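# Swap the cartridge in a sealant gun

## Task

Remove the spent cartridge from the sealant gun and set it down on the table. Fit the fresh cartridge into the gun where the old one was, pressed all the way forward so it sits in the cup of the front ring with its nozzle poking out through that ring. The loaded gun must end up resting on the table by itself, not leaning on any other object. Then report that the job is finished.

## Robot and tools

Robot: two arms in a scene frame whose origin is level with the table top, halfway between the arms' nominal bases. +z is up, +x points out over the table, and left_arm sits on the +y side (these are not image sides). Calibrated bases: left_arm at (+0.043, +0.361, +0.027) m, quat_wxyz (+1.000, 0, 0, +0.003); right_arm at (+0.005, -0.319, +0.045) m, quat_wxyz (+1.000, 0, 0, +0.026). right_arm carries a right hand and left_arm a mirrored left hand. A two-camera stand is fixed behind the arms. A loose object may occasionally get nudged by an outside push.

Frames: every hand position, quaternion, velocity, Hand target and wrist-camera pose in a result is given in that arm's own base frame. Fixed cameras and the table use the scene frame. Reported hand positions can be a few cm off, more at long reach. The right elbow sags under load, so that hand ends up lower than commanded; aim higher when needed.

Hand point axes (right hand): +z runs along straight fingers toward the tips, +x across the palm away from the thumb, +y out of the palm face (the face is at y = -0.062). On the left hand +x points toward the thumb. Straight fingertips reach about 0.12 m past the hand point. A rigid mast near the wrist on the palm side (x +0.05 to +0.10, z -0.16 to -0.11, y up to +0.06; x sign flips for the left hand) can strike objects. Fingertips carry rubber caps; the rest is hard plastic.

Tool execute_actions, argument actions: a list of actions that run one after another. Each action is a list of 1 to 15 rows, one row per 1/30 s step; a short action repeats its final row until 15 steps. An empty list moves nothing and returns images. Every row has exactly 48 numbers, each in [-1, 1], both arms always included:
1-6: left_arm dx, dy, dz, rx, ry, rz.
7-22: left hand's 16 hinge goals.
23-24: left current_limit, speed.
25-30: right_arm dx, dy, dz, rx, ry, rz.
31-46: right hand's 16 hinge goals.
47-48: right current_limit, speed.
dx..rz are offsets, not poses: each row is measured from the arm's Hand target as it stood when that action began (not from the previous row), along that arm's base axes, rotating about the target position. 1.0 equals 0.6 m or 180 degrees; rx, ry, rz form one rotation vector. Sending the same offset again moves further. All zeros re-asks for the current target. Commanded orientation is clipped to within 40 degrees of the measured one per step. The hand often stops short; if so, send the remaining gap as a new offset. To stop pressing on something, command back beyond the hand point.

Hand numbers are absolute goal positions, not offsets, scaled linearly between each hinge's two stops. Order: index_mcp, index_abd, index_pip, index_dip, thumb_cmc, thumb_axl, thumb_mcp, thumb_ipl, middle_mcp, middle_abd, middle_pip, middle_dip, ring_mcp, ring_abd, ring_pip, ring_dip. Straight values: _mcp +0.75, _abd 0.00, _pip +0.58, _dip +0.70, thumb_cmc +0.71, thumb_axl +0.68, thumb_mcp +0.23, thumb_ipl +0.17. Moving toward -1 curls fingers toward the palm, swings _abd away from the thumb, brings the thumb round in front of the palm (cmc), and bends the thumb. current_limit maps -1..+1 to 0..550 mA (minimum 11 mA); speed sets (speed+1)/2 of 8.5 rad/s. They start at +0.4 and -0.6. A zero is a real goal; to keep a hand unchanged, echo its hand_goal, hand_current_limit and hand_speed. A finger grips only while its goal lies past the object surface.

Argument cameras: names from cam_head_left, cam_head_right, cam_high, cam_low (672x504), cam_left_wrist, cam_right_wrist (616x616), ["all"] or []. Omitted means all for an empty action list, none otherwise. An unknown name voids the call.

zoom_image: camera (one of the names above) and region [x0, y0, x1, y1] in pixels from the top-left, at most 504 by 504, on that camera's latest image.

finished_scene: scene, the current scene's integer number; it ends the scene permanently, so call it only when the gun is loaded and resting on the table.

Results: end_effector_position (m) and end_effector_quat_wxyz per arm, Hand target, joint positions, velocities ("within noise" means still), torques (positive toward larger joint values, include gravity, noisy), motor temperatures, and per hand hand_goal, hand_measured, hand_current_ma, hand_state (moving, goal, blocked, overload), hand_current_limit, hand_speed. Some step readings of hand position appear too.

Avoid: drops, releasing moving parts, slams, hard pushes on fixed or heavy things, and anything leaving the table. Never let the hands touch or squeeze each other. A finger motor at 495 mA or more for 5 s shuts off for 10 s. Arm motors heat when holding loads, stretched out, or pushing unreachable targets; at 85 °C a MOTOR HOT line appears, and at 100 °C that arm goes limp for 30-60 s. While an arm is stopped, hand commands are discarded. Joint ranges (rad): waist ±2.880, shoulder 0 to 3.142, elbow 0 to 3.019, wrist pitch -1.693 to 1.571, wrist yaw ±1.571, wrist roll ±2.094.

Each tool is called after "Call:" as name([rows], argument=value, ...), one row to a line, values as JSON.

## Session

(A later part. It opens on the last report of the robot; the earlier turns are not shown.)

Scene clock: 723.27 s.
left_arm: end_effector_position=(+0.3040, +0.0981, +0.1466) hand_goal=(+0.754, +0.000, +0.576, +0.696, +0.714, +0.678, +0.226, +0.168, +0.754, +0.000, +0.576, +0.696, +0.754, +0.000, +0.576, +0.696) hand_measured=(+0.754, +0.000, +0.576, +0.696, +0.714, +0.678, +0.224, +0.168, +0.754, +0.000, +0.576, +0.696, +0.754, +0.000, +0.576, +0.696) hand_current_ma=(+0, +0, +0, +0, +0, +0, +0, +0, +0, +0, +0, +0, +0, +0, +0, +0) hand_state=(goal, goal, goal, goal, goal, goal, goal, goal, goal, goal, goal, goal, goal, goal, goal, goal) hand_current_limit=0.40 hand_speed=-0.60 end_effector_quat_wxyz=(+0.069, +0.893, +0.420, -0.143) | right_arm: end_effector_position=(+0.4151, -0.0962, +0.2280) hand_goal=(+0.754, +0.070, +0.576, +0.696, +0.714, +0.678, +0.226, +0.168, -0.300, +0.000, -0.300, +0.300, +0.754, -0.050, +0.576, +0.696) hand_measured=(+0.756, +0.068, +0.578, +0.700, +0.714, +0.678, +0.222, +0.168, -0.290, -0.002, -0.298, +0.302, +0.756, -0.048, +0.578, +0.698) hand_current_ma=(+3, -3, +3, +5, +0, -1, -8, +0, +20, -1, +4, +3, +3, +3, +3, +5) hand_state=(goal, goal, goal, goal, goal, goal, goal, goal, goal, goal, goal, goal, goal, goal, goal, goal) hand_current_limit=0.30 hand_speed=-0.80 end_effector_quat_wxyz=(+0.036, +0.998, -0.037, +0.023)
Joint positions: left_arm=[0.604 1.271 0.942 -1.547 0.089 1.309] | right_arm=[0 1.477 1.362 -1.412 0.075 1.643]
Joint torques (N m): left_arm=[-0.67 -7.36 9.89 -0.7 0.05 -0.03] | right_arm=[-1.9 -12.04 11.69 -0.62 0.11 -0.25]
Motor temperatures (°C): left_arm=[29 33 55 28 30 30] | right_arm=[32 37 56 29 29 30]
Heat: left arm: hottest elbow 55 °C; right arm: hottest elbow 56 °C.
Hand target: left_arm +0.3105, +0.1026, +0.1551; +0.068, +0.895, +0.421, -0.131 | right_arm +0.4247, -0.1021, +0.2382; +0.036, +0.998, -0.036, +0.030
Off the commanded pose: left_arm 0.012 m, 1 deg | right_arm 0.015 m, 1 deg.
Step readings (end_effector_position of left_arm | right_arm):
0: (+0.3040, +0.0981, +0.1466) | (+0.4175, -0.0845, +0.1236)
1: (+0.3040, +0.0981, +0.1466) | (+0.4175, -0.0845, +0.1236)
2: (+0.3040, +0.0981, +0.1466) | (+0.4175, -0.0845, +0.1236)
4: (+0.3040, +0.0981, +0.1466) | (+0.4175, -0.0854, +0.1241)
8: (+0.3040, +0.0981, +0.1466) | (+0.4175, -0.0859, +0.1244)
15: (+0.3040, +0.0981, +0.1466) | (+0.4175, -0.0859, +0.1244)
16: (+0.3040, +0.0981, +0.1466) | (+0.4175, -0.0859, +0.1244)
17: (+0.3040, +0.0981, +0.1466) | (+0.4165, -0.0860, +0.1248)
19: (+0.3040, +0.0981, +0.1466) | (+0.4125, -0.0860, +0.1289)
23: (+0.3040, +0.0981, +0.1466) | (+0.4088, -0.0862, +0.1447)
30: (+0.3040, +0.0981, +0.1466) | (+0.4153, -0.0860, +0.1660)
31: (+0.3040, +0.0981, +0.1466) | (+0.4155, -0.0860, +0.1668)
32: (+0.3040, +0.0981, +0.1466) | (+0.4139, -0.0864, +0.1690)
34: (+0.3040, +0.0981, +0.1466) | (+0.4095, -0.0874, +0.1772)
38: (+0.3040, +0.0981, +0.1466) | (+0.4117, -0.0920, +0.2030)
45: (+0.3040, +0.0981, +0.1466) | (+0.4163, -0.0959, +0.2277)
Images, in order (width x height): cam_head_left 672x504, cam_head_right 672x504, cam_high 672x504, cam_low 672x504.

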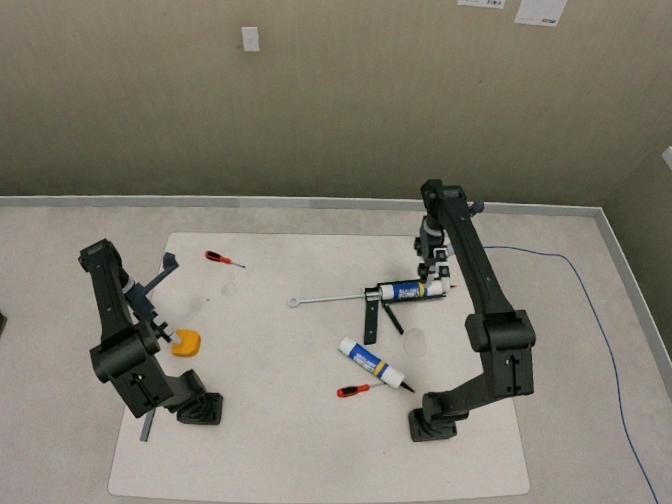

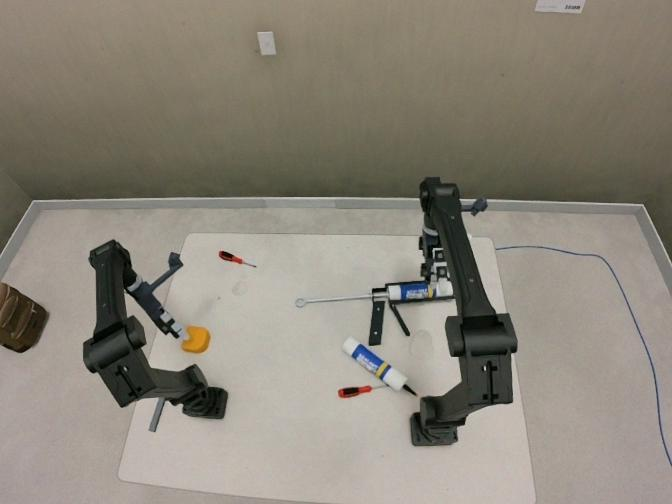

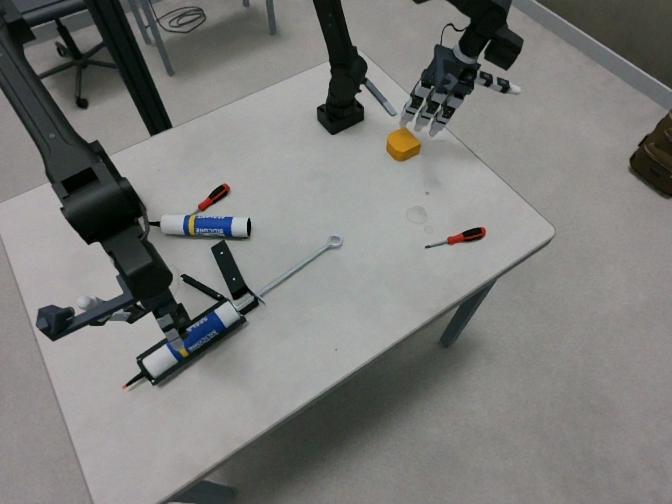

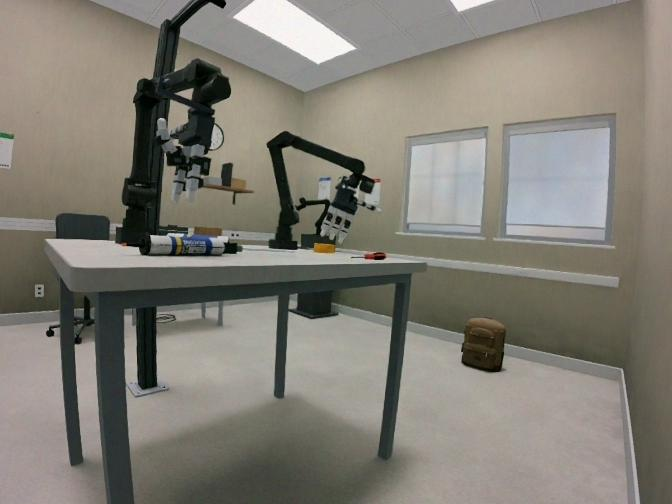

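Call:
execute_actions([
  [[0,0,0,0,0,0,0.754,0,0.576,0.696,0.714,0.678,0.226,0.168,0.754,0,0.576,0.696,0.754,0,0.576,0.696,0.4,-0.6,0,-0.07,0,0,0,0.02,0.754,-0.1,0.576,0.696,0.714,0.678,0.226,0.168,-0.3,0,-0.3,0.3,0.754,0.12,0.576,0.696,0.4,-0.7]],
  [[0,0,0,0,0,0,0.754,0,0.576,0.696,0.714,0.678,0.226,0.168,0.754,0,0.576,0.696,0.754,0,0.576,0.696,0.4,-0.6,-0.004,-0.07,0,0,0,0.019,0.754,-0.27,0.576,0.696,0.714,0.678,0.226,0.168,-0.3,0,-0.3,0.3,0.754,0.31,0.576,0.696,0.4,-0.7]],
  [[0,0,0,0,0,0,0.754,0,0.576,0.696,0.714,0.678,0.226,0.168,0.754,0,0.576,0.696,0.754,0,0.576,0.696,0.4,-0.6,-0.004,-0.065,-0.03,0,0,0,0.754,-0.27,0.576,0.696,0.714,0.678,0.226,0.168,-0.3,0,-0.3,0.3,0.754,0.31,0.576,0.696,0.4,-0.7]],
  [[0,0,0,0,0,0,0.754,0,0.576,0.696,0.714,0.678,0.226,0.168,0.754,0,0.576,0.696,0.754,0,0.576,0.696,0.4,-0.6,0,0,-0.09,0,0,0,0.754,-0.27,0.576,0.696,0.714,0.678,0.226,0.168,-0.3,0,-0.3,0.3,0.754,0.31,0.576,0.696,0.4,-0.7]],
], cameras=["cam_low","cam_high","cam_head_left"])

Call:
zoom_image(camera="cam_high", region=[80, 310, 200, 420])

Call:
zoom_image(camera="cam_head_left", region=[390, 240, 490, 330])

Call:
zoom_image(camera="cam_low", region=[110, 180, 210, 270])

Scene clock: 748.37 s.
left_arm: end_effector_position=(+0.3040, +0.0981, +0.1466) hand_goal=(+0.754, +0.000, +0.576, +0.696, +0.714, +0.678, +0.226, +0.168, +0.754, +0.000, +0.576, +0.696, +0.754, +0.000, +0.576, +0.696) hand_measured=(+0.754, +0.000, +0.576, +0.696, +0.714, +0.678, +0.224, +0.168, +0.754, +0.000, +0.576, +0.696, +0.754, +0.000, +0.576, +0.696) hand_current_ma=(+0, +0, +0, +0, +0, +0, +0, +0, +0, +0, +0, +0, +0, +0, +0, +0) hand_state=(goal, goal, goal, goal, goal, goal, goal, goal, goal, goal, goal, goal, goal, goal, goal, goal) hand_current_limit=0.40 hand_speed=-0.60 end_effector_quat_wxyz=(+0.069, +0.893, +0.420, -0.143) | right_arm: end_effector_position=(+0.4132, -0.2217, +0.1679) hand_goal=(+0.754, -0.270, +0.576, +0.696, +0.714, +0.678, +0.226, +0.168, -0.300, +0.000, -0.300, +0.300, +0.754, +0.310, +0.576, +0.696) hand_measured=(+0.754, -0.266, +0.578, +0.698, +0.714, +0.678, +0.222, +0.168, -0.290, -0.002, -0.298, +0.302, +0.754, +0.306, +0.578, +0.698) hand_current_ma=(+0, +6, +3, +5, +0, -1, -8, +0, +20, -1, +4, +3, +0, -6, +3, +5) hand_state=(goal, goal, goal, goal, goal, goal, goal, goal, goal, goal, goal, goal, goal, goal, goal, goal) hand_current_limit=0.40 hand_speed=-0.70 end_effector_quat_wxyz=(+0.033, +0.999, +0.020, +0.028)
Joint positions: left_arm=[0.604 1.271 0.942 -1.547 0.089 1.309] | right_arm=[-0.286 1.513 1.241 -1.227 0.046 1.244]
Joint torques (N m): left_arm=[-0.56 -7.47 9.91 -0.69 0.05 -0.03] | right_arm=[-1.03 -13.39 9.05 0.47 0.11 -0.24]
Motor temperatures (°C): left_arm=[29 33 55 28 30 30] | right_arm=[32 37 60 29 29 30]
Heat: left arm: hottest elbow 55 °C; right arm: hottest elbow 60 °C.
Hand target: left_arm +0.3105, +0.1026, +0.1551; +0.068, +0.895, +0.421, -0.131 | right_arm +0.4198, -0.2251, +0.1661; +0.034, +0.999, +0.026, +0.032
Off the commanded pose: left_arm 0.012 m, 1 deg | right_arm 0.008 m, 1 deg.
Step readings (end_effector_position of left_arm | right_arm):
0: (+0.3040, +0.0981, +0.1466) | (+0.4152, -0.0962, +0.2280)
1: (+0.3040, +0.0981, +0.1466) | (+0.4153, -0.0965, +0.2280)
2: (+0.3040, +0.0981, +0.1466) | (+0.4158, -0.0977, +0.2279)
4: (+0.3040, +0.0981, +0.1466) | (+0.4168, -0.1044, +0.2279)
8: (+0.3040, +0.0981, +0.1466) | (+0.4150, -0.1280, +0.2282)
15: (+0.3040, +0.0981, +0.1466) | (+0.4145, -0.1422, +0.2280)
16: (+0.3040, +0.0981, +0.1466) | (+0.4149, -0.1422, +0.2280)
17: (+0.3040, +0.0981, +0.1466) | (+0.4153, -0.1440, +0.2280)
19: (+0.3040, +0.0981, +0.1466) | (+0.4166, -0.1487, +0.2278)
23: (+0.3040, +0.0981, +0.1466) | (+0.4143, -0.1686, +0.2280)
30: (+0.3040, +0.0981, +0.1466) | (+0.4126, -0.1830, +0.2277)
31: (+0.3040, +0.0981, +0.1466) | (+0.4130, -0.1829, +0.2276)
32: (+0.3040, +0.0981, +0.1466) | (+0.4135, -0.1846, +0.2276)
34: (+0.3040, +0.0981, +0.1466) | (+0.4163, -0.1896, +0.2274)
38: (+0.3040, +0.0981, +0.1466) | (+0.4158, -0.2089, +0.2279)
45: (+0.3040, +0.0981, +0.1466) | (+0.4134, -0.2222, +0.2281)
46: (+0.3040, +0.0981, +0.1466) | (+0.4136, -0.2221, +0.2274)
47: (+0.3040, +0.0981, +0.1466) | (+0.4147, -0.2224, +0.2247)
49: (+0.3040, +0.0981, +0.1466) | (+0.4170, -0.2230, +0.2146)
53: (+0.3040, +0.0981, +0.1466) | (+0.4106, -0.2209, +0.1851)
60: (+0.3040, +0.0981, +0.1466) | (+0.4124, -0.2215, +0.1678)
Images, in order (width x height): cam_head_left 672x504, cam_high 672x504, cam_low 672x504.

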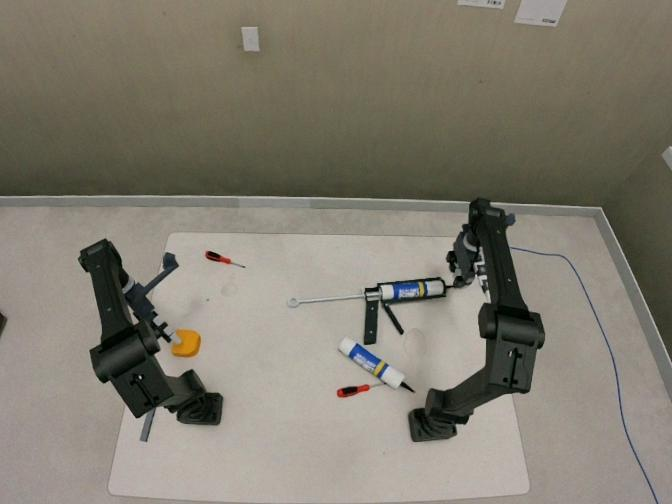

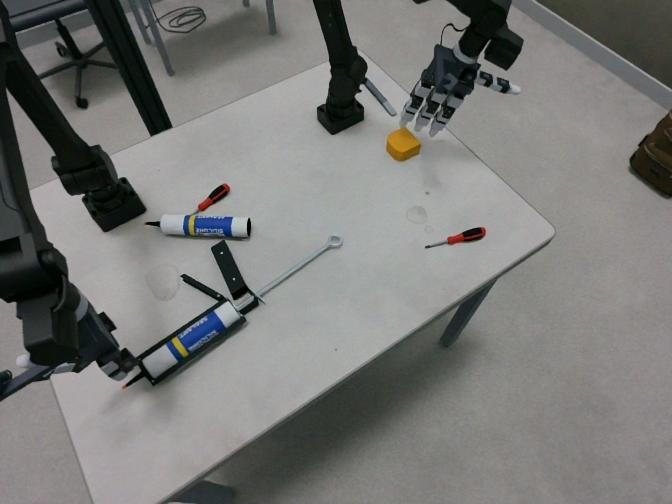

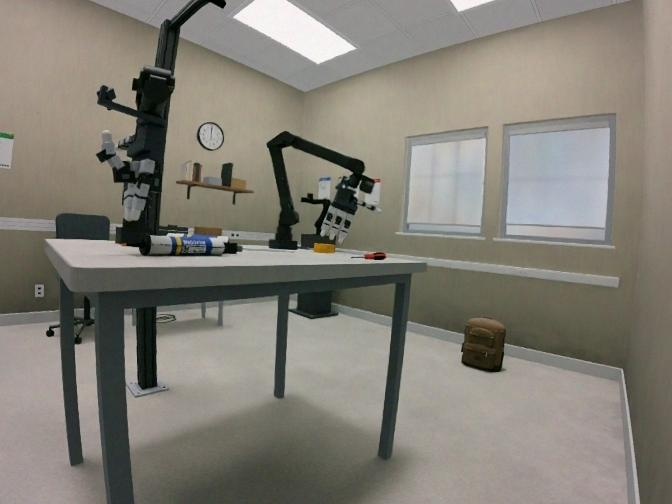

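Scaled by 4.200 from the camera's 672x504 image, which has a finer 960x720 frame.

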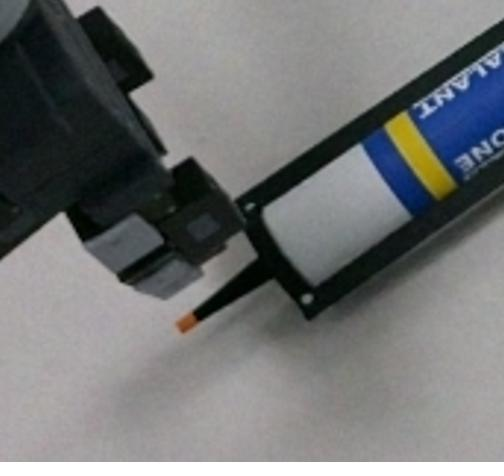

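Scaled by 5.040 from the camera's 672x504 image, which has a finer 960x720 frame.

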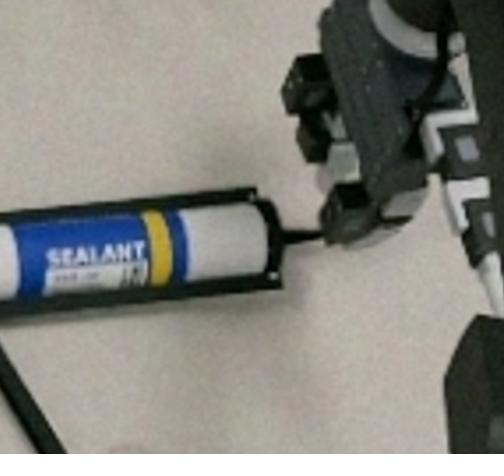

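Scaled by 5.040 from the camera's 672x504 image, which has a finer 960x720 frame.

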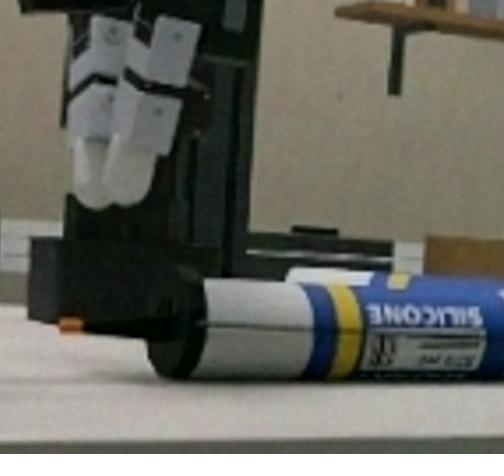

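Call:
execute_actions([
  [[0,0,0,0,0,0,0.754,0,0.576,0.696,0.714,0.678,0.226,0.168,0.754,0,0.576,0.696,0.754,0,0.576,0.696,0.4,-0.6,-0.007,0,-0.05,0,0,0,0.754,-0.25,0.576,0.696,0.714,0.678,0.226,0.168,-0.3,0,-0.3,0.3,0.754,0.29,0.576,0.696,0.4,-0.7]],
], cameras=["cam_low","cam_high","cam_head_left"])

Call:
zoom_image(camera="cam_high", region=[80, 330, 180, 420])

Call:
zoom_image(camera="cam_head_left", region=[420, 260, 480, 310])

Call:
zoom_image(camera="cam_low", region=[110, 200, 180, 270])

Scene clock: 759.97 s.
left_arm: end_effector_position=(+0.3040, +0.0981, +0.1466) hand_goal=(+0.754, +0.000, +0.576, +0.696, +0.714, +0.678, +0.226, +0.168, +0.754, +0.000, +0.576, +0.696, +0.754, +0.000, +0.576, +0.696) hand_measured=(+0.754, +0.000, +0.576, +0.696, +0.714, +0.678, +0.224, +0.168, +0.754, +0.000, +0.576, +0.696, +0.754, +0.000, +0.576, +0.696) hand_current_ma=(+0, +0, +0, +0, +0, +0, +0, +0, +0, +0, +0, +0, +0, +0, +0, +0) hand_state=(goal, goal, goal, goal, goal, goal, goal, goal, goal, goal, goal, goal, goal, goal, goal, goal) hand_current_limit=0.40 hand_speed=-0.60 end_effector_quat_wxyz=(+0.069, +0.893, +0.420, -0.143) | right_arm: end_effector_position=(+0.4115, -0.2212, +0.1441) hand_goal=(+0.754, -0.250, +0.576, +0.696, +0.714, +0.678, +0.226, +0.168, -0.300, +0.000, -0.300, +0.300, +0.754, +0.290, +0.576, +0.696) hand_measured=(+0.754, -0.252, +0.578, +0.698, +0.714, +0.678, +0.222, +0.168, -0.290, -0.002, -0.298, +0.302, +0.754, +0.292, +0.578, +0.698) hand_current_ma=(+0, -2, +3, +5, +0, -1, -8, +0, +20, -1, +4, +3, +0, +1, +3, +5) hand_state=(goal, goal, goal, goal, goal, goal, goal, goal, goal, goal, goal, goal, goal, goal, goal, goal) hand_current_limit=0.40 hand_speed=-0.70 end_effector_quat_wxyz=(+0.035, +0.999, +0.021, +0.035)
Joint positions: left_arm=[0.604 1.271 0.942 -1.547 0.089 1.309] | right_arm=[-0.286 1.518 1.181 -1.147 0.046 1.241]
Joint torques (N m): left_arm=[-0.38 -7.3 9.89 -0.68 0.06 -0.03] | right_arm=[-1.32 -12.1 8.38 0.49 0.1 -0.24]
Motor temperatures (°C): left_arm=[29 33 55 28 30 30] | right_arm=[32 38 59 29 29 30]
Heat: left arm: hottest elbow 55 °C; right arm: hottest elbow 59 °C.
Hand target: left_arm +0.3105, +0.1026, +0.1551; +0.068, +0.895, +0.421, -0.131 | right_arm +0.4156, -0.2251, +0.1361; +0.034, +0.999, +0.026, +0.032
Off the commanded pose: left_arm 0.012 m, 1 deg | right_arm 0.010 m, 1 deg.
Step readings (end_effector_position of left_arm | right_arm):
0: (+0.3040, +0.0981, +0.1466) | (+0.4132, -0.2217, +0.1679)
1: (+0.3040, +0.0981, +0.1466) | (+0.4133, -0.2217, +0.1678)
2: (+0.3040, +0.0981, +0.1466) | (+0.4140, -0.2219, +0.1667)
4: (+0.3040, +0.0981, +0.1466) | (+0.4161, -0.2225, +0.1624)
8: (+0.3040, +0.0981, +0.1466) | (+0.4116, -0.2212, +0.1499)
15: (+0.3040, +0.0981, +0.1466) | (+0.4110, -0.2210, +0.1441)
Images, in order (width x height): cam_head_left 672x504, cam_high 672x504, cam_low 672x504.

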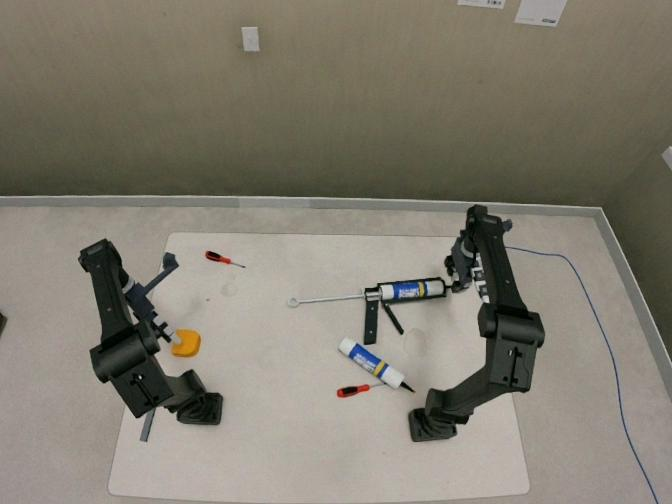

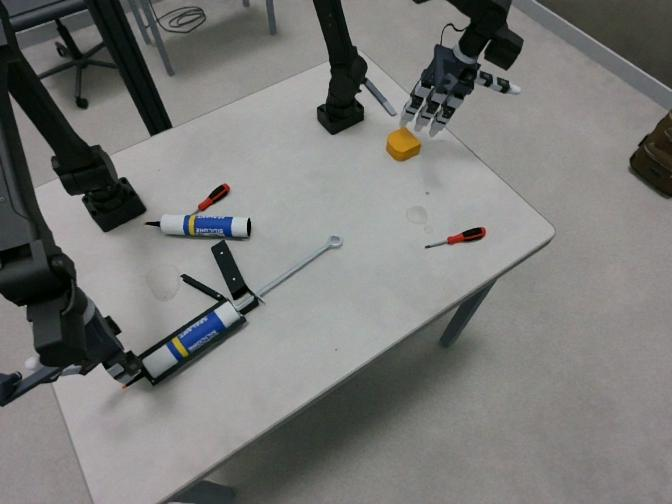

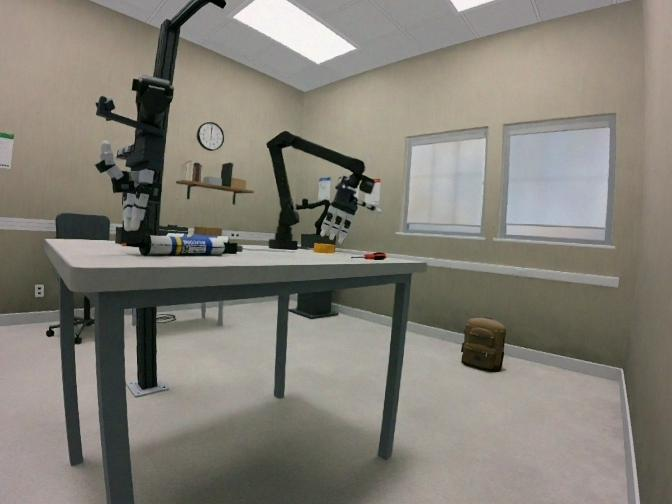

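Scaled by 5.040 from the camera's 672x504 image, which has a finer 960x720 frame.

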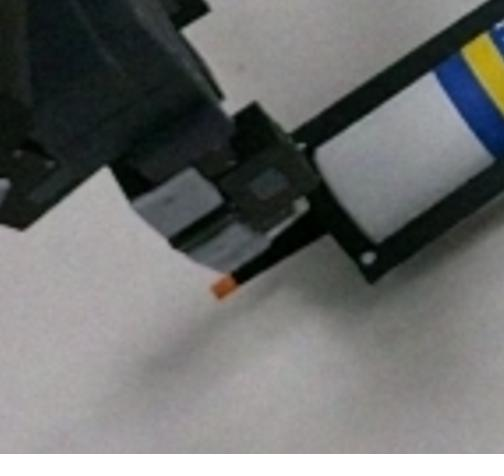

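Scaled by 8.400 from the camera's 672x504 image, which has a finer 960x720 frame.

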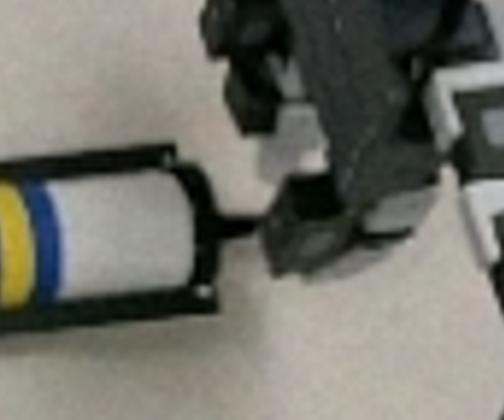

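Scaled by 7.200 from the camera's 672x504 image, which has a finer 960x720 frame.

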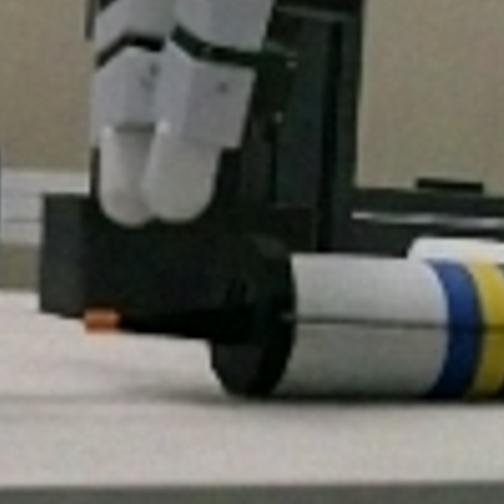

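Call:
execute_actions(actions=[])

Scene clock: 781.87 s.
left_arm: end_effector_position=(+0.3040, +0.0981, +0.1466) hand_goal=(+0.754, +0.000, +0.576, +0.696, +0.714, +0.678, +0.226, +0.168, +0.754, +0.000, +0.576, +0.696, +0.754, +0.000, +0.576, +0.696) hand_measured=(+0.754, +0.000, +0.576, +0.696, +0.714, +0.678, +0.224, +0.168, +0.754, +0.000, +0.576, +0.696, +0.754, +0.000, +0.576, +0.696) hand_current_ma=(+0, +0, +0, +0, +0, +0, +0, +0, +0, +0, +0, +0, +0, +0, +0, +0) hand_state=(goal, goal, goal, goal, goal, goal, goal, goal, goal, goal, goal, goal, goal, goal, goal, goal) hand_current_limit=0.40 hand_speed=-0.60 end_effector_quat_wxyz=(+0.069, +0.893, +0.420, -0.143) | right_arm: end_effector_position=(+0.4115, -0.2212, +0.1441) hand_goal=(+0.754, -0.250, +0.576, +0.696, +0.714, +0.678, +0.226, +0.168, -0.300, +0.000, -0.300, +0.300, +0.754, +0.290, +0.576, +0.696) hand_measured=(+0.754, -0.252, +0.578, +0.698, +0.714, +0.678, +0.222, +0.168, -0.290, -0.002, -0.298, +0.302, +0.754, +0.292, +0.578, +0.698) hand_current_ma=(+0, -2, +3, +5, +0, -1, -8, +0, +20, -1, +4, +3, +0, +1, +3, +5) hand_state=(goal, goal, goal, goal, goal, goal, goal, goal, goal, goal, goal, goal, goal, goal, goal, goal) hand_current_limit=0.40 hand_speed=-0.70 end_effector_quat_wxyz=(+0.035, +0.999, +0.021, +0.035)
Joint positions: left_arm=[0.604 1.271 0.942 -1.547 0.089 1.309] | right_arm=[-0.286 1.518 1.181 -1.147 0.046 1.241]
Joint velocities: within noise
Joint torques (N m): left_arm=[-0.62 -7.53 9.89 -0.7 0.05 -0.04] | right_arm=[-1.2 -12.22 8.36 0.49 0.1 -0.24]
Motor temperatures (°C): left_arm=[29 33 55 28 30 30] | right_arm=[32 38 57 29 29 30]
Heat: left arm: hottest elbow 55 °C; right arm: hottest elbow 57 °C.
Hand target: left_arm +0.3105, +0.1026, +0.1551; +0.068, +0.895, +0.421, -0.131 | right_arm +0.4156, -0.2251, +0.1361; +0.034, +0.999, +0.026, +0.032
Off the commanded pose: left_arm 0.012 m, 1 deg | right_arm 0.010 m, 1 deg.

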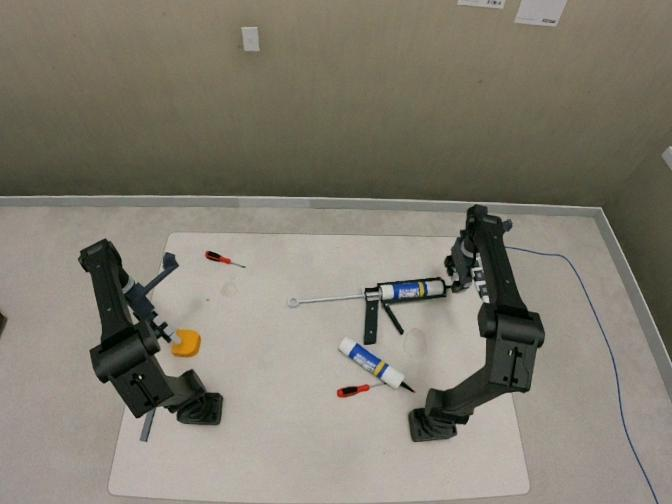

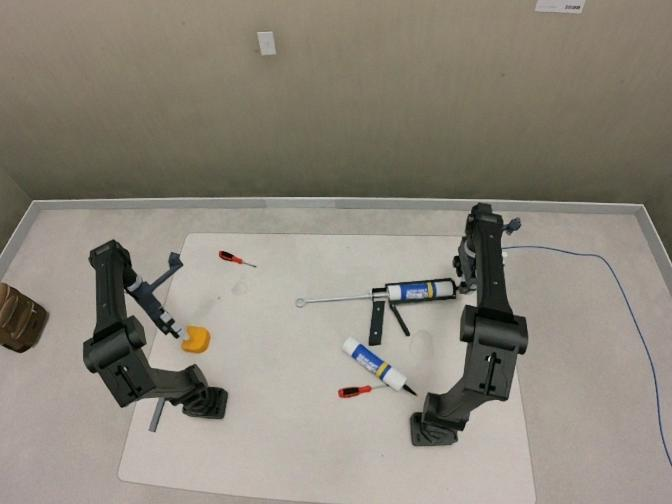

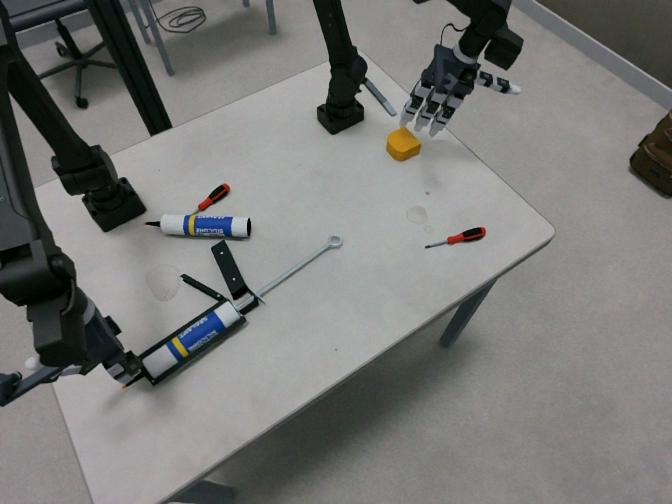

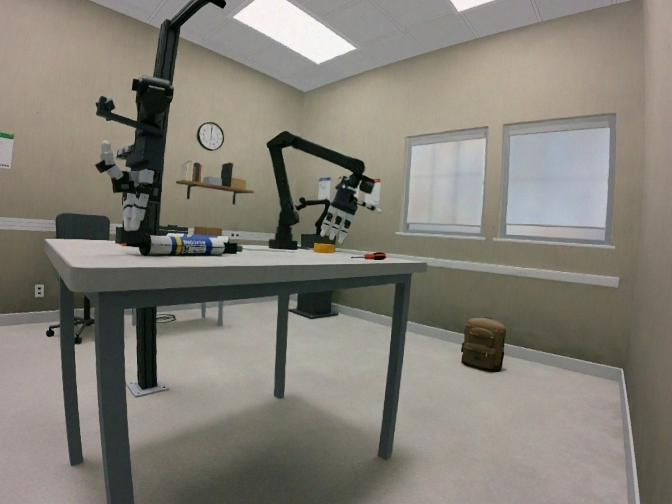

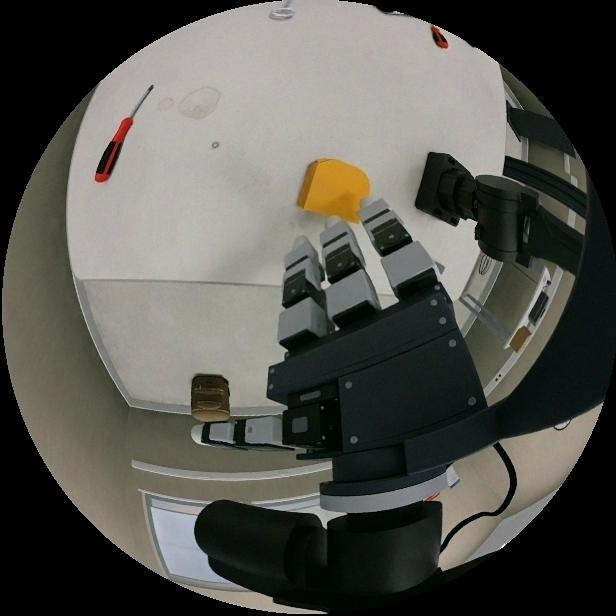

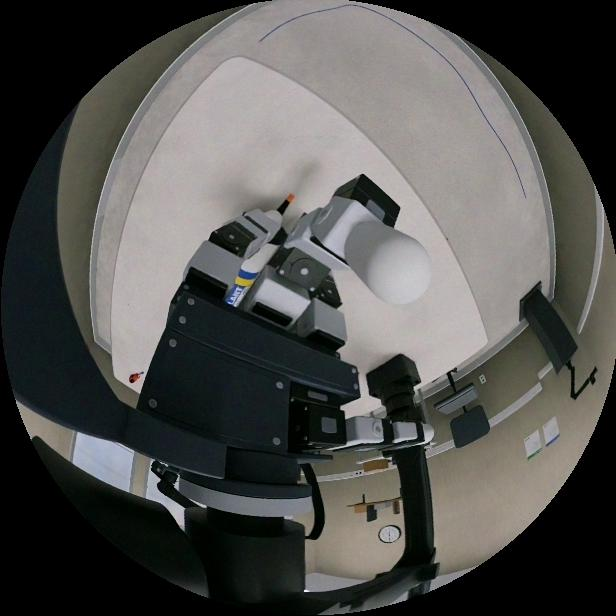

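Call:
zoom_image(camera="cam_high", region=[60, 280, 280, 440])

Call:
zoom_image(camera="cam_right_wrist", region=[160, 140, 440, 350])

Call:
zoom_image(camera="cam_low", region=[90, 180, 250, 280])

Call:
zoom_image(camera="cam_head_left", region=[360, 220, 540, 350])

Scaled by 2.291 from the camera's 672x504 image, which has a finer 960x720 frame.

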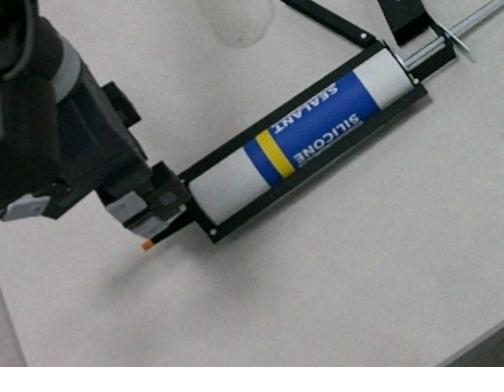

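Scaled by 1.800 from the camera's 616x616 image, which has a finer 880x880 frame.

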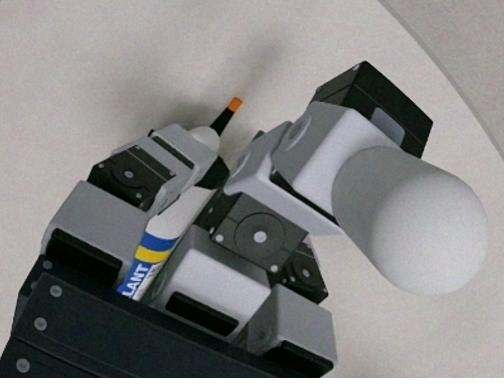

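Scaled by 3.150 from the camera's 672x504 image, which has a finer 960x720 frame.

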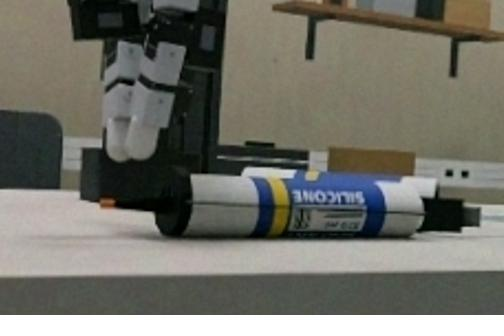

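Scaled by 2.800 from the camera's 672x504 image, which has a finer 960x720 frame.

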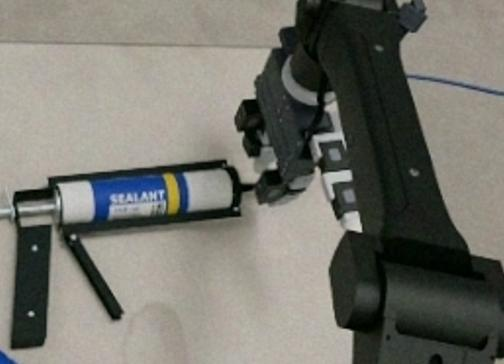

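Call:
execute_actions([
  [[0,0,0,0,0,0,0.754,0,0.576,0.696,0.714,0.678,0.226,0.168,0.754,0,0.576,0.696,0.754,0,0.576,0.696,0.4,-0.6,0,0,-0.025,0,0,0,0.754,-0.25,0.576,0.696,0.714,0.678,0.226,0.168,-0.3,0,-0.3,0.3,0.754,0.29,0.576,0.696,0.4,-0.7]],
], cameras=["cam_high","cam_low","cam_right_wrist"])

Call:
zoom_image(camera="cam_high", region=[60, 300, 200, 420])

Call:
zoom_image(camera="cam_low", region=[90, 180, 250, 280])

Call:
zoom_image(camera="cam_right_wrist", region=[160, 140, 440, 350])

Scene clock: 798.63 s.
left_arm: end_effector_position=(+0.3040, +0.0981, +0.1466) hand_goal=(+0.754, +0.000, +0.576, +0.696, +0.714, +0.678, +0.226, +0.168, +0.754, +0.000, +0.576, +0.696, +0.754, +0.000, +0.576, +0.696) hand_measured=(+0.754, +0.000, +0.576, +0.696, +0.714, +0.678, +0.224, +0.168, +0.754, +0.000, +0.576, +0.696, +0.754, +0.000, +0.576, +0.696) hand_current_ma=(+0, +0, +0, +0, +0, +0, +0, +0, +0, +0, +0, +0, +0, +0, +0, +0) hand_state=(goal, goal, goal, goal, goal, goal, goal, goal, goal, goal, goal, goal, goal, goal, goal, goal) hand_current_limit=0.40 hand_speed=-0.60 end_effector_quat_wxyz=(+0.069, +0.893, +0.420, -0.143) | right_arm: end_effector_position=(+0.4126, -0.2215, +0.1304) hand_goal=(+0.754, -0.250, +0.576, +0.696, +0.714, +0.678, +0.226, +0.168, -0.300, +0.000, -0.300, +0.300, +0.754, +0.290, +0.576, +0.696) hand_measured=(+0.754, -0.252, +0.578, +0.698, +0.714, +0.678, +0.222, +0.168, -0.290, -0.002, -0.298, +0.302, +0.754, +0.292, +0.578, +0.698) hand_current_ma=(+0, -1, +3, +5, +0, -1, -8, +0, +20, -1, +4, +3, +0, +1, +3, +5) hand_state=(goal, goal, goal, goal, goal, goal, goal, goal, goal, goal, goal, goal, goal, goal, goal, goal) hand_current_limit=0.40 hand_speed=-0.70 end_effector_quat_wxyz=(+0.035, +0.998, +0.021, +0.036)
Joint positions: left_arm=[0.604 1.271 0.942 -1.547 0.089 1.309] | right_arm=[-0.286 1.531 1.158 -1.107 0.046 1.241]
Joint torques (N m): left_arm=[-0.44 -7.36 9.87 -0.7 0.05 -0.04] | right_arm=[-1.32 -12.1 8.13 0.5 0.1 -0.25]
Motor temperatures (°C): left_arm=[29 33 55 28 30 30] | right_arm=[32 38 56 29 29 30]
Heat: left arm: hottest elbow 55 °C; right arm: hottest elbow 56 °C.
Hand target: left_arm +0.3105, +0.1026, +0.1551; +0.068, +0.895, +0.421, -0.131 | right_arm +0.4157, -0.2251, +0.1212; +0.034, +0.999, +0.026, +0.032
Off the commanded pose: left_arm 0.012 m, 1 deg | right_arm 0.010 m, 1 deg.
Step readings (end_effector_position of left_arm | right_arm):
0: (+0.3040, +0.0981, +0.1466) | (+0.4115, -0.2212, +0.1441)
1: (+0.3040, +0.0981, +0.1466) | (+0.4116, -0.2212, +0.1441)
2: (+0.3040, +0.0981, +0.1466) | (+0.4121, -0.2213, +0.1438)
4: (+0.3040, +0.0981, +0.1466) | (+0.4134, -0.2217, +0.1420)
8: (+0.3040, +0.0981, +0.1466) | (+0.4128, -0.2216, +0.1360)
15: (+0.3040, +0.0981, +0.1466) | (+0.4123, -0.2214, +0.1304)
Images, in order (width x height): cam_high 672x504, cam_low 672x504, cam_right_wrist 616x616.

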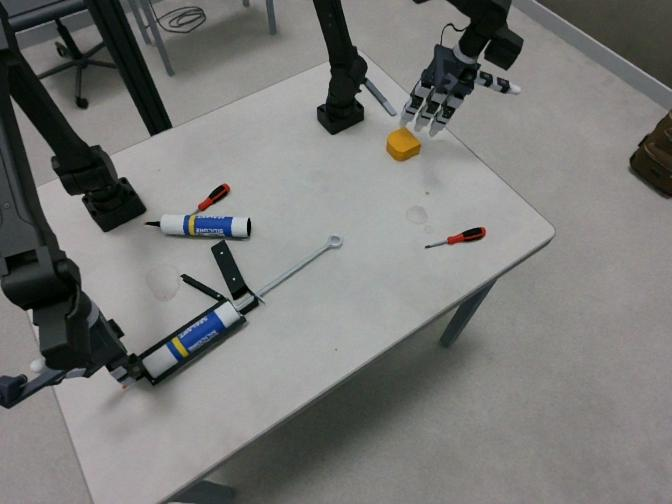

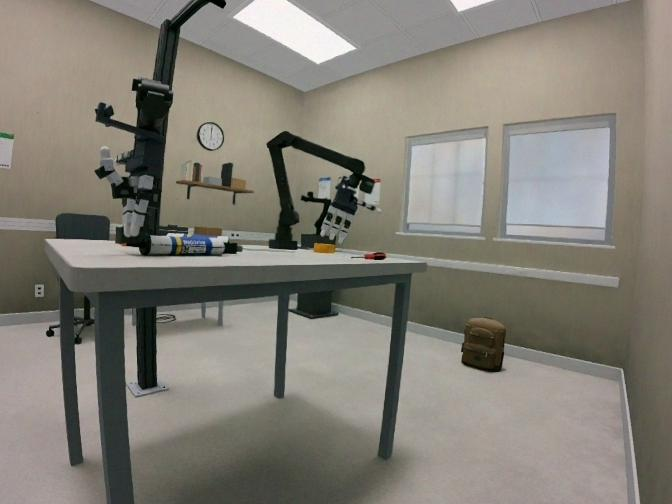

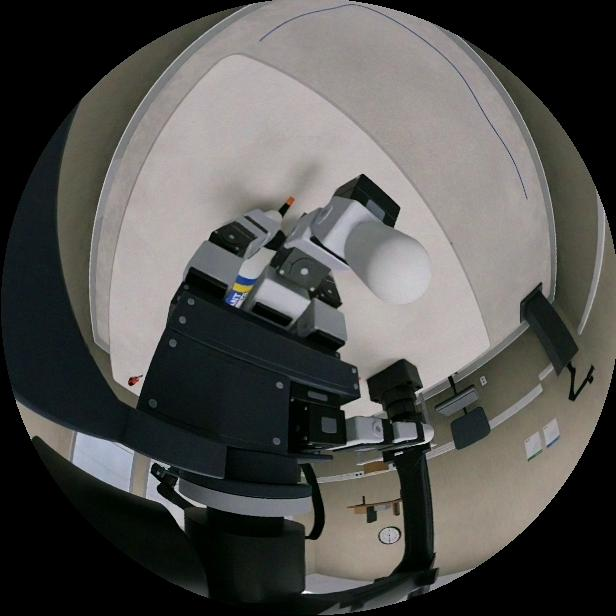

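Scaled by 3.600 from the camera's 672x504 image, which has a finer 960x720 frame.

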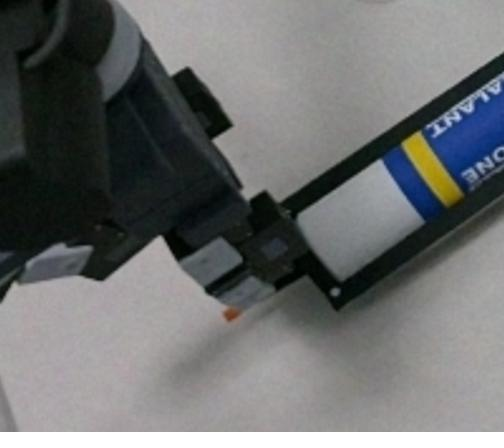

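Scaled by 3.150 from the camera's 672x504 image, which has a finer 960x720 frame.

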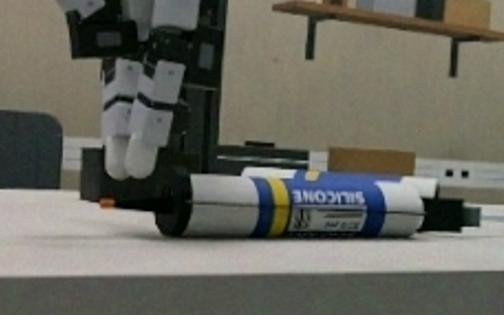

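Scaled by 1.800 from the camera's 616x616 image, which has a finer 880x880 frame.

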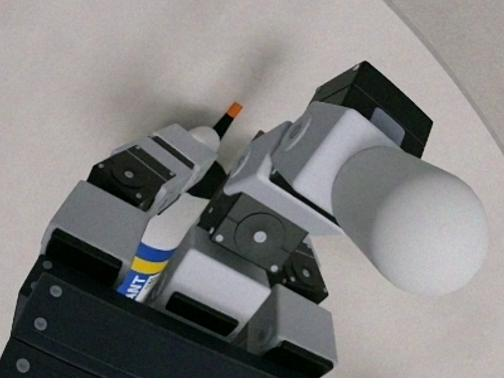

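Call:
zoom_image(camera="cam_right_wrist", region=[220, 180, 340, 280])

Call:
execute_actions([
  [[0,0,0,0,0,0,0.754,0,0.576,0.696,0.714,0.678,0.226,0.168,0.754,0,0.576,0.696,0.754,0,0.576,0.696,0.4,-0.6,0,0,-0.0117,0,0,0,0.754,-0.25,0.576,0.696,0.714,0.678,0.226,0.168,-0.3,0,-0.3,0.3,0.754,0.29,0.576,0.696,0.4,-0.7]],
], cameras=["cam_high","cam_low","cam_right_wrist"])

Call:
zoom_image(camera="cam_right_wrist", region=[220, 180, 340, 280])

Call:
zoom_image(camera="cam_low", region=[110, 200, 190, 260])

Call:
zoom_image(camera="cam_high", region=[90, 320, 190, 410])

Scaled by 4.200 from the camera's 616x616 image, which has a finer 880x880 frame.

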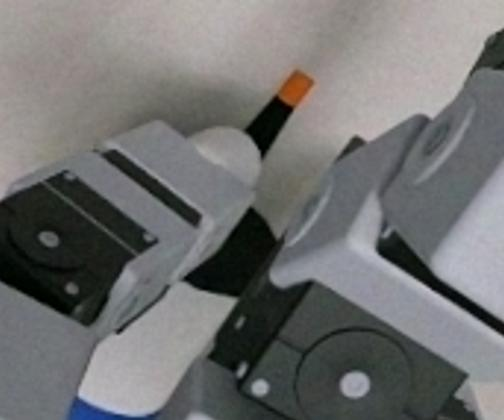

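Scene clock: 809.67 s.
left_arm: end_effector_position=(+0.3040, +0.0981, +0.1466) hand_goal=(+0.754, +0.000, +0.576, +0.696, +0.714, +0.678, +0.226, +0.168, +0.754, +0.000, +0.576, +0.696, +0.754, +0.000, +0.576, +0.696) hand_measured=(+0.754, +0.000, +0.576, +0.696, +0.714, +0.678, +0.224, +0.168, +0.754, +0.000, +0.576, +0.696, +0.754, +0.000, +0.576, +0.696) hand_current_ma=(+0, +0, +0, +0, +0, +0, +0, +0, +0, +0, +0, +0, +0, +0, +0, +0) hand_state=(goal, goal, goal, goal, goal, goal, goal, goal, goal, goal, goal, goal, goal, goal, goal, goal) hand_current_limit=0.40 hand_speed=-0.60 end_effector_quat_wxyz=(+0.069, +0.893, +0.420, -0.143) | right_arm: end_effector_position=(+0.4133, -0.2217, +0.1248) hand_goal=(+0.754, -0.250, +0.576, +0.696, +0.714, +0.678, +0.226, +0.168, -0.300, +0.000, -0.300, +0.300, +0.754, +0.290, +0.576, +0.696) hand_measured=(+0.754, -0.252, +0.578, +0.698, +0.714, +0.678, +0.222, +0.168, -0.290, -0.002, -0.298, +0.302, +0.754, +0.292, +0.578, +0.698) hand_current_ma=(+0, -1, +3, +5, +0, -1, -8, +0, +20, -1, +4, +3, +0, +1, +3, +5) hand_state=(goal, goal, goal, goal, goal, goal, goal, goal, goal, goal, goal, goal, goal, goal, goal, goal) hand_current_limit=0.40 hand_speed=-0.70 end_effector_quat_wxyz=(+0.036, +0.998, +0.021, +0.038)
Joint positions: left_arm=[0.604 1.271 0.942 -1.547 0.089 1.309] | right_arm=[-0.286 1.537 1.148 -1.089 0.046 1.241]
Joint torques (N m): left_arm=[-0.67 -7.47 9.91 -0.72 0.06 -0.04] | right_arm=[-1.32 -11.93 7.94 0.5 0.09 -0.24]
Motor temperatures (°C): left_arm=[29 33 55 28 30 30] | right_arm=[32 38 56 29 29 30]
Heat: left arm: hottest elbow 55 °C; right arm: hottest elbow 56 °C.
Hand target: left_arm +0.3105, +0.1026, +0.1551; +0.068, +0.895, +0.421, -0.131 | right_arm +0.4157, -0.2251, +0.1141; +0.034, +0.999, +0.026, +0.032
Off the commanded pose: left_arm 0.012 m, 1 deg | right_arm 0.011 m, 1 deg.
Step readings (end_effector_position of left_arm | right_arm):
0: (+0.3040, +0.0981, +0.1466) | (+0.4126, -0.2215, +0.1304)
1: (+0.3040, +0.0981, +0.1466) | (+0.4126, -0.2215, +0.1304)
2: (+0.3040, +0.0981, +0.1466) | (+0.4127, -0.2215, +0.1302)
4: (+0.3040, +0.0981, +0.1466) | (+0.4135, -0.2218, +0.1296)
8: (+0.3040, +0.0981, +0.1466) | (+0.4134, -0.2217, +0.1273)
15: (+0.3040, +0.0981, +0.1466) | (+0.4132, -0.2217, +0.1248)
Images, in order (width x height): cam_high 672x504, cam_low 672x504, cam_right_wrist 616x616.

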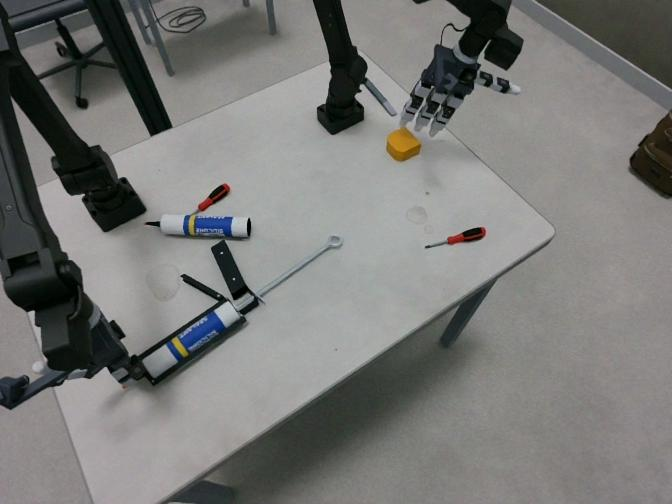

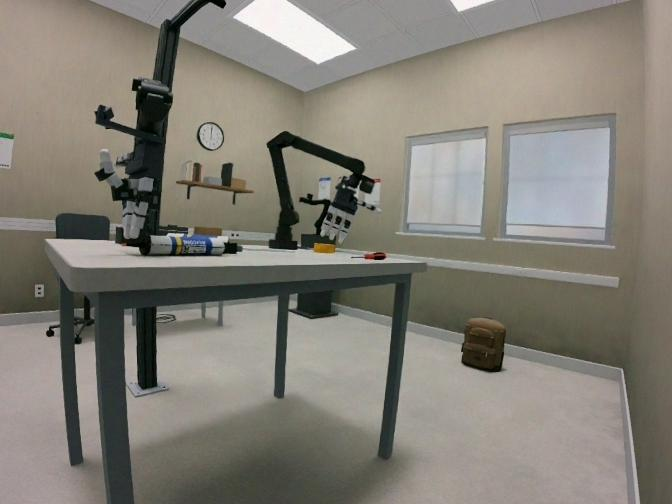

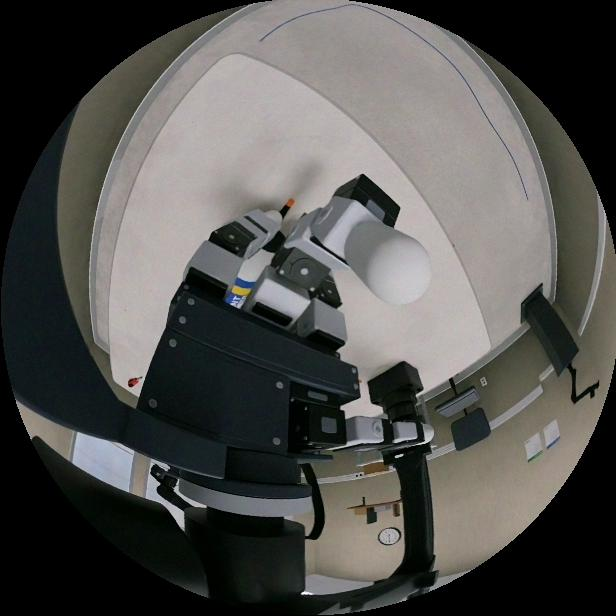

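Scaled by 4.200 from the camera's 616x616 image, which has a finer 880x880 frame.

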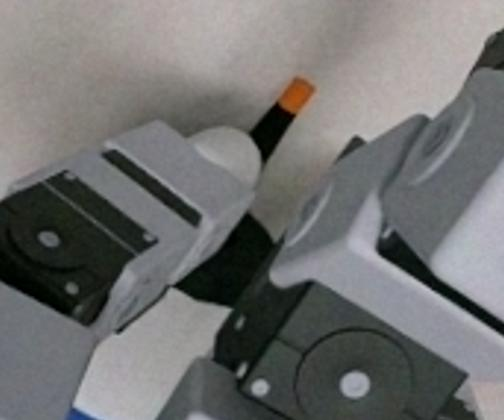

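Scaled by 6.300 from the camera's 672x504 image, which has a finer 960x720 frame.

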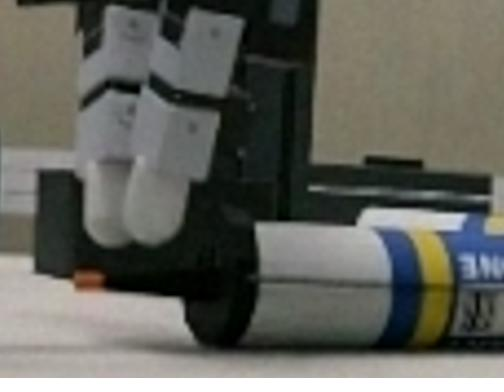

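Scaled by 5.040 from the camera's 672x504 image, which has a finer 960x720 frame.

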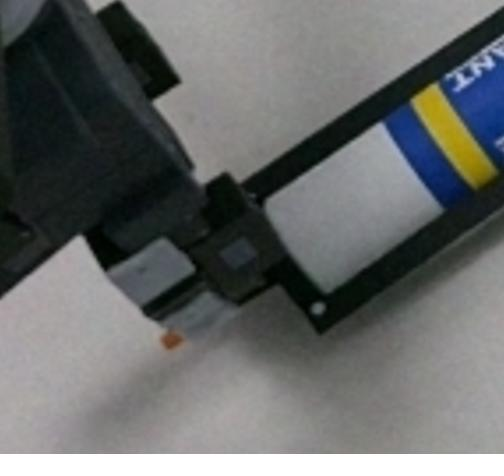

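Call:
zoom_image(camera="cam_high", region=[105, 350, 155, 395])

Scaled by 10.080 from the camera's 672x504 image, which has a finer 960x720 frame.

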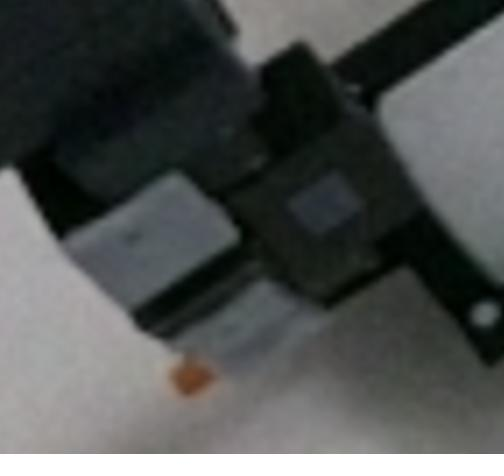

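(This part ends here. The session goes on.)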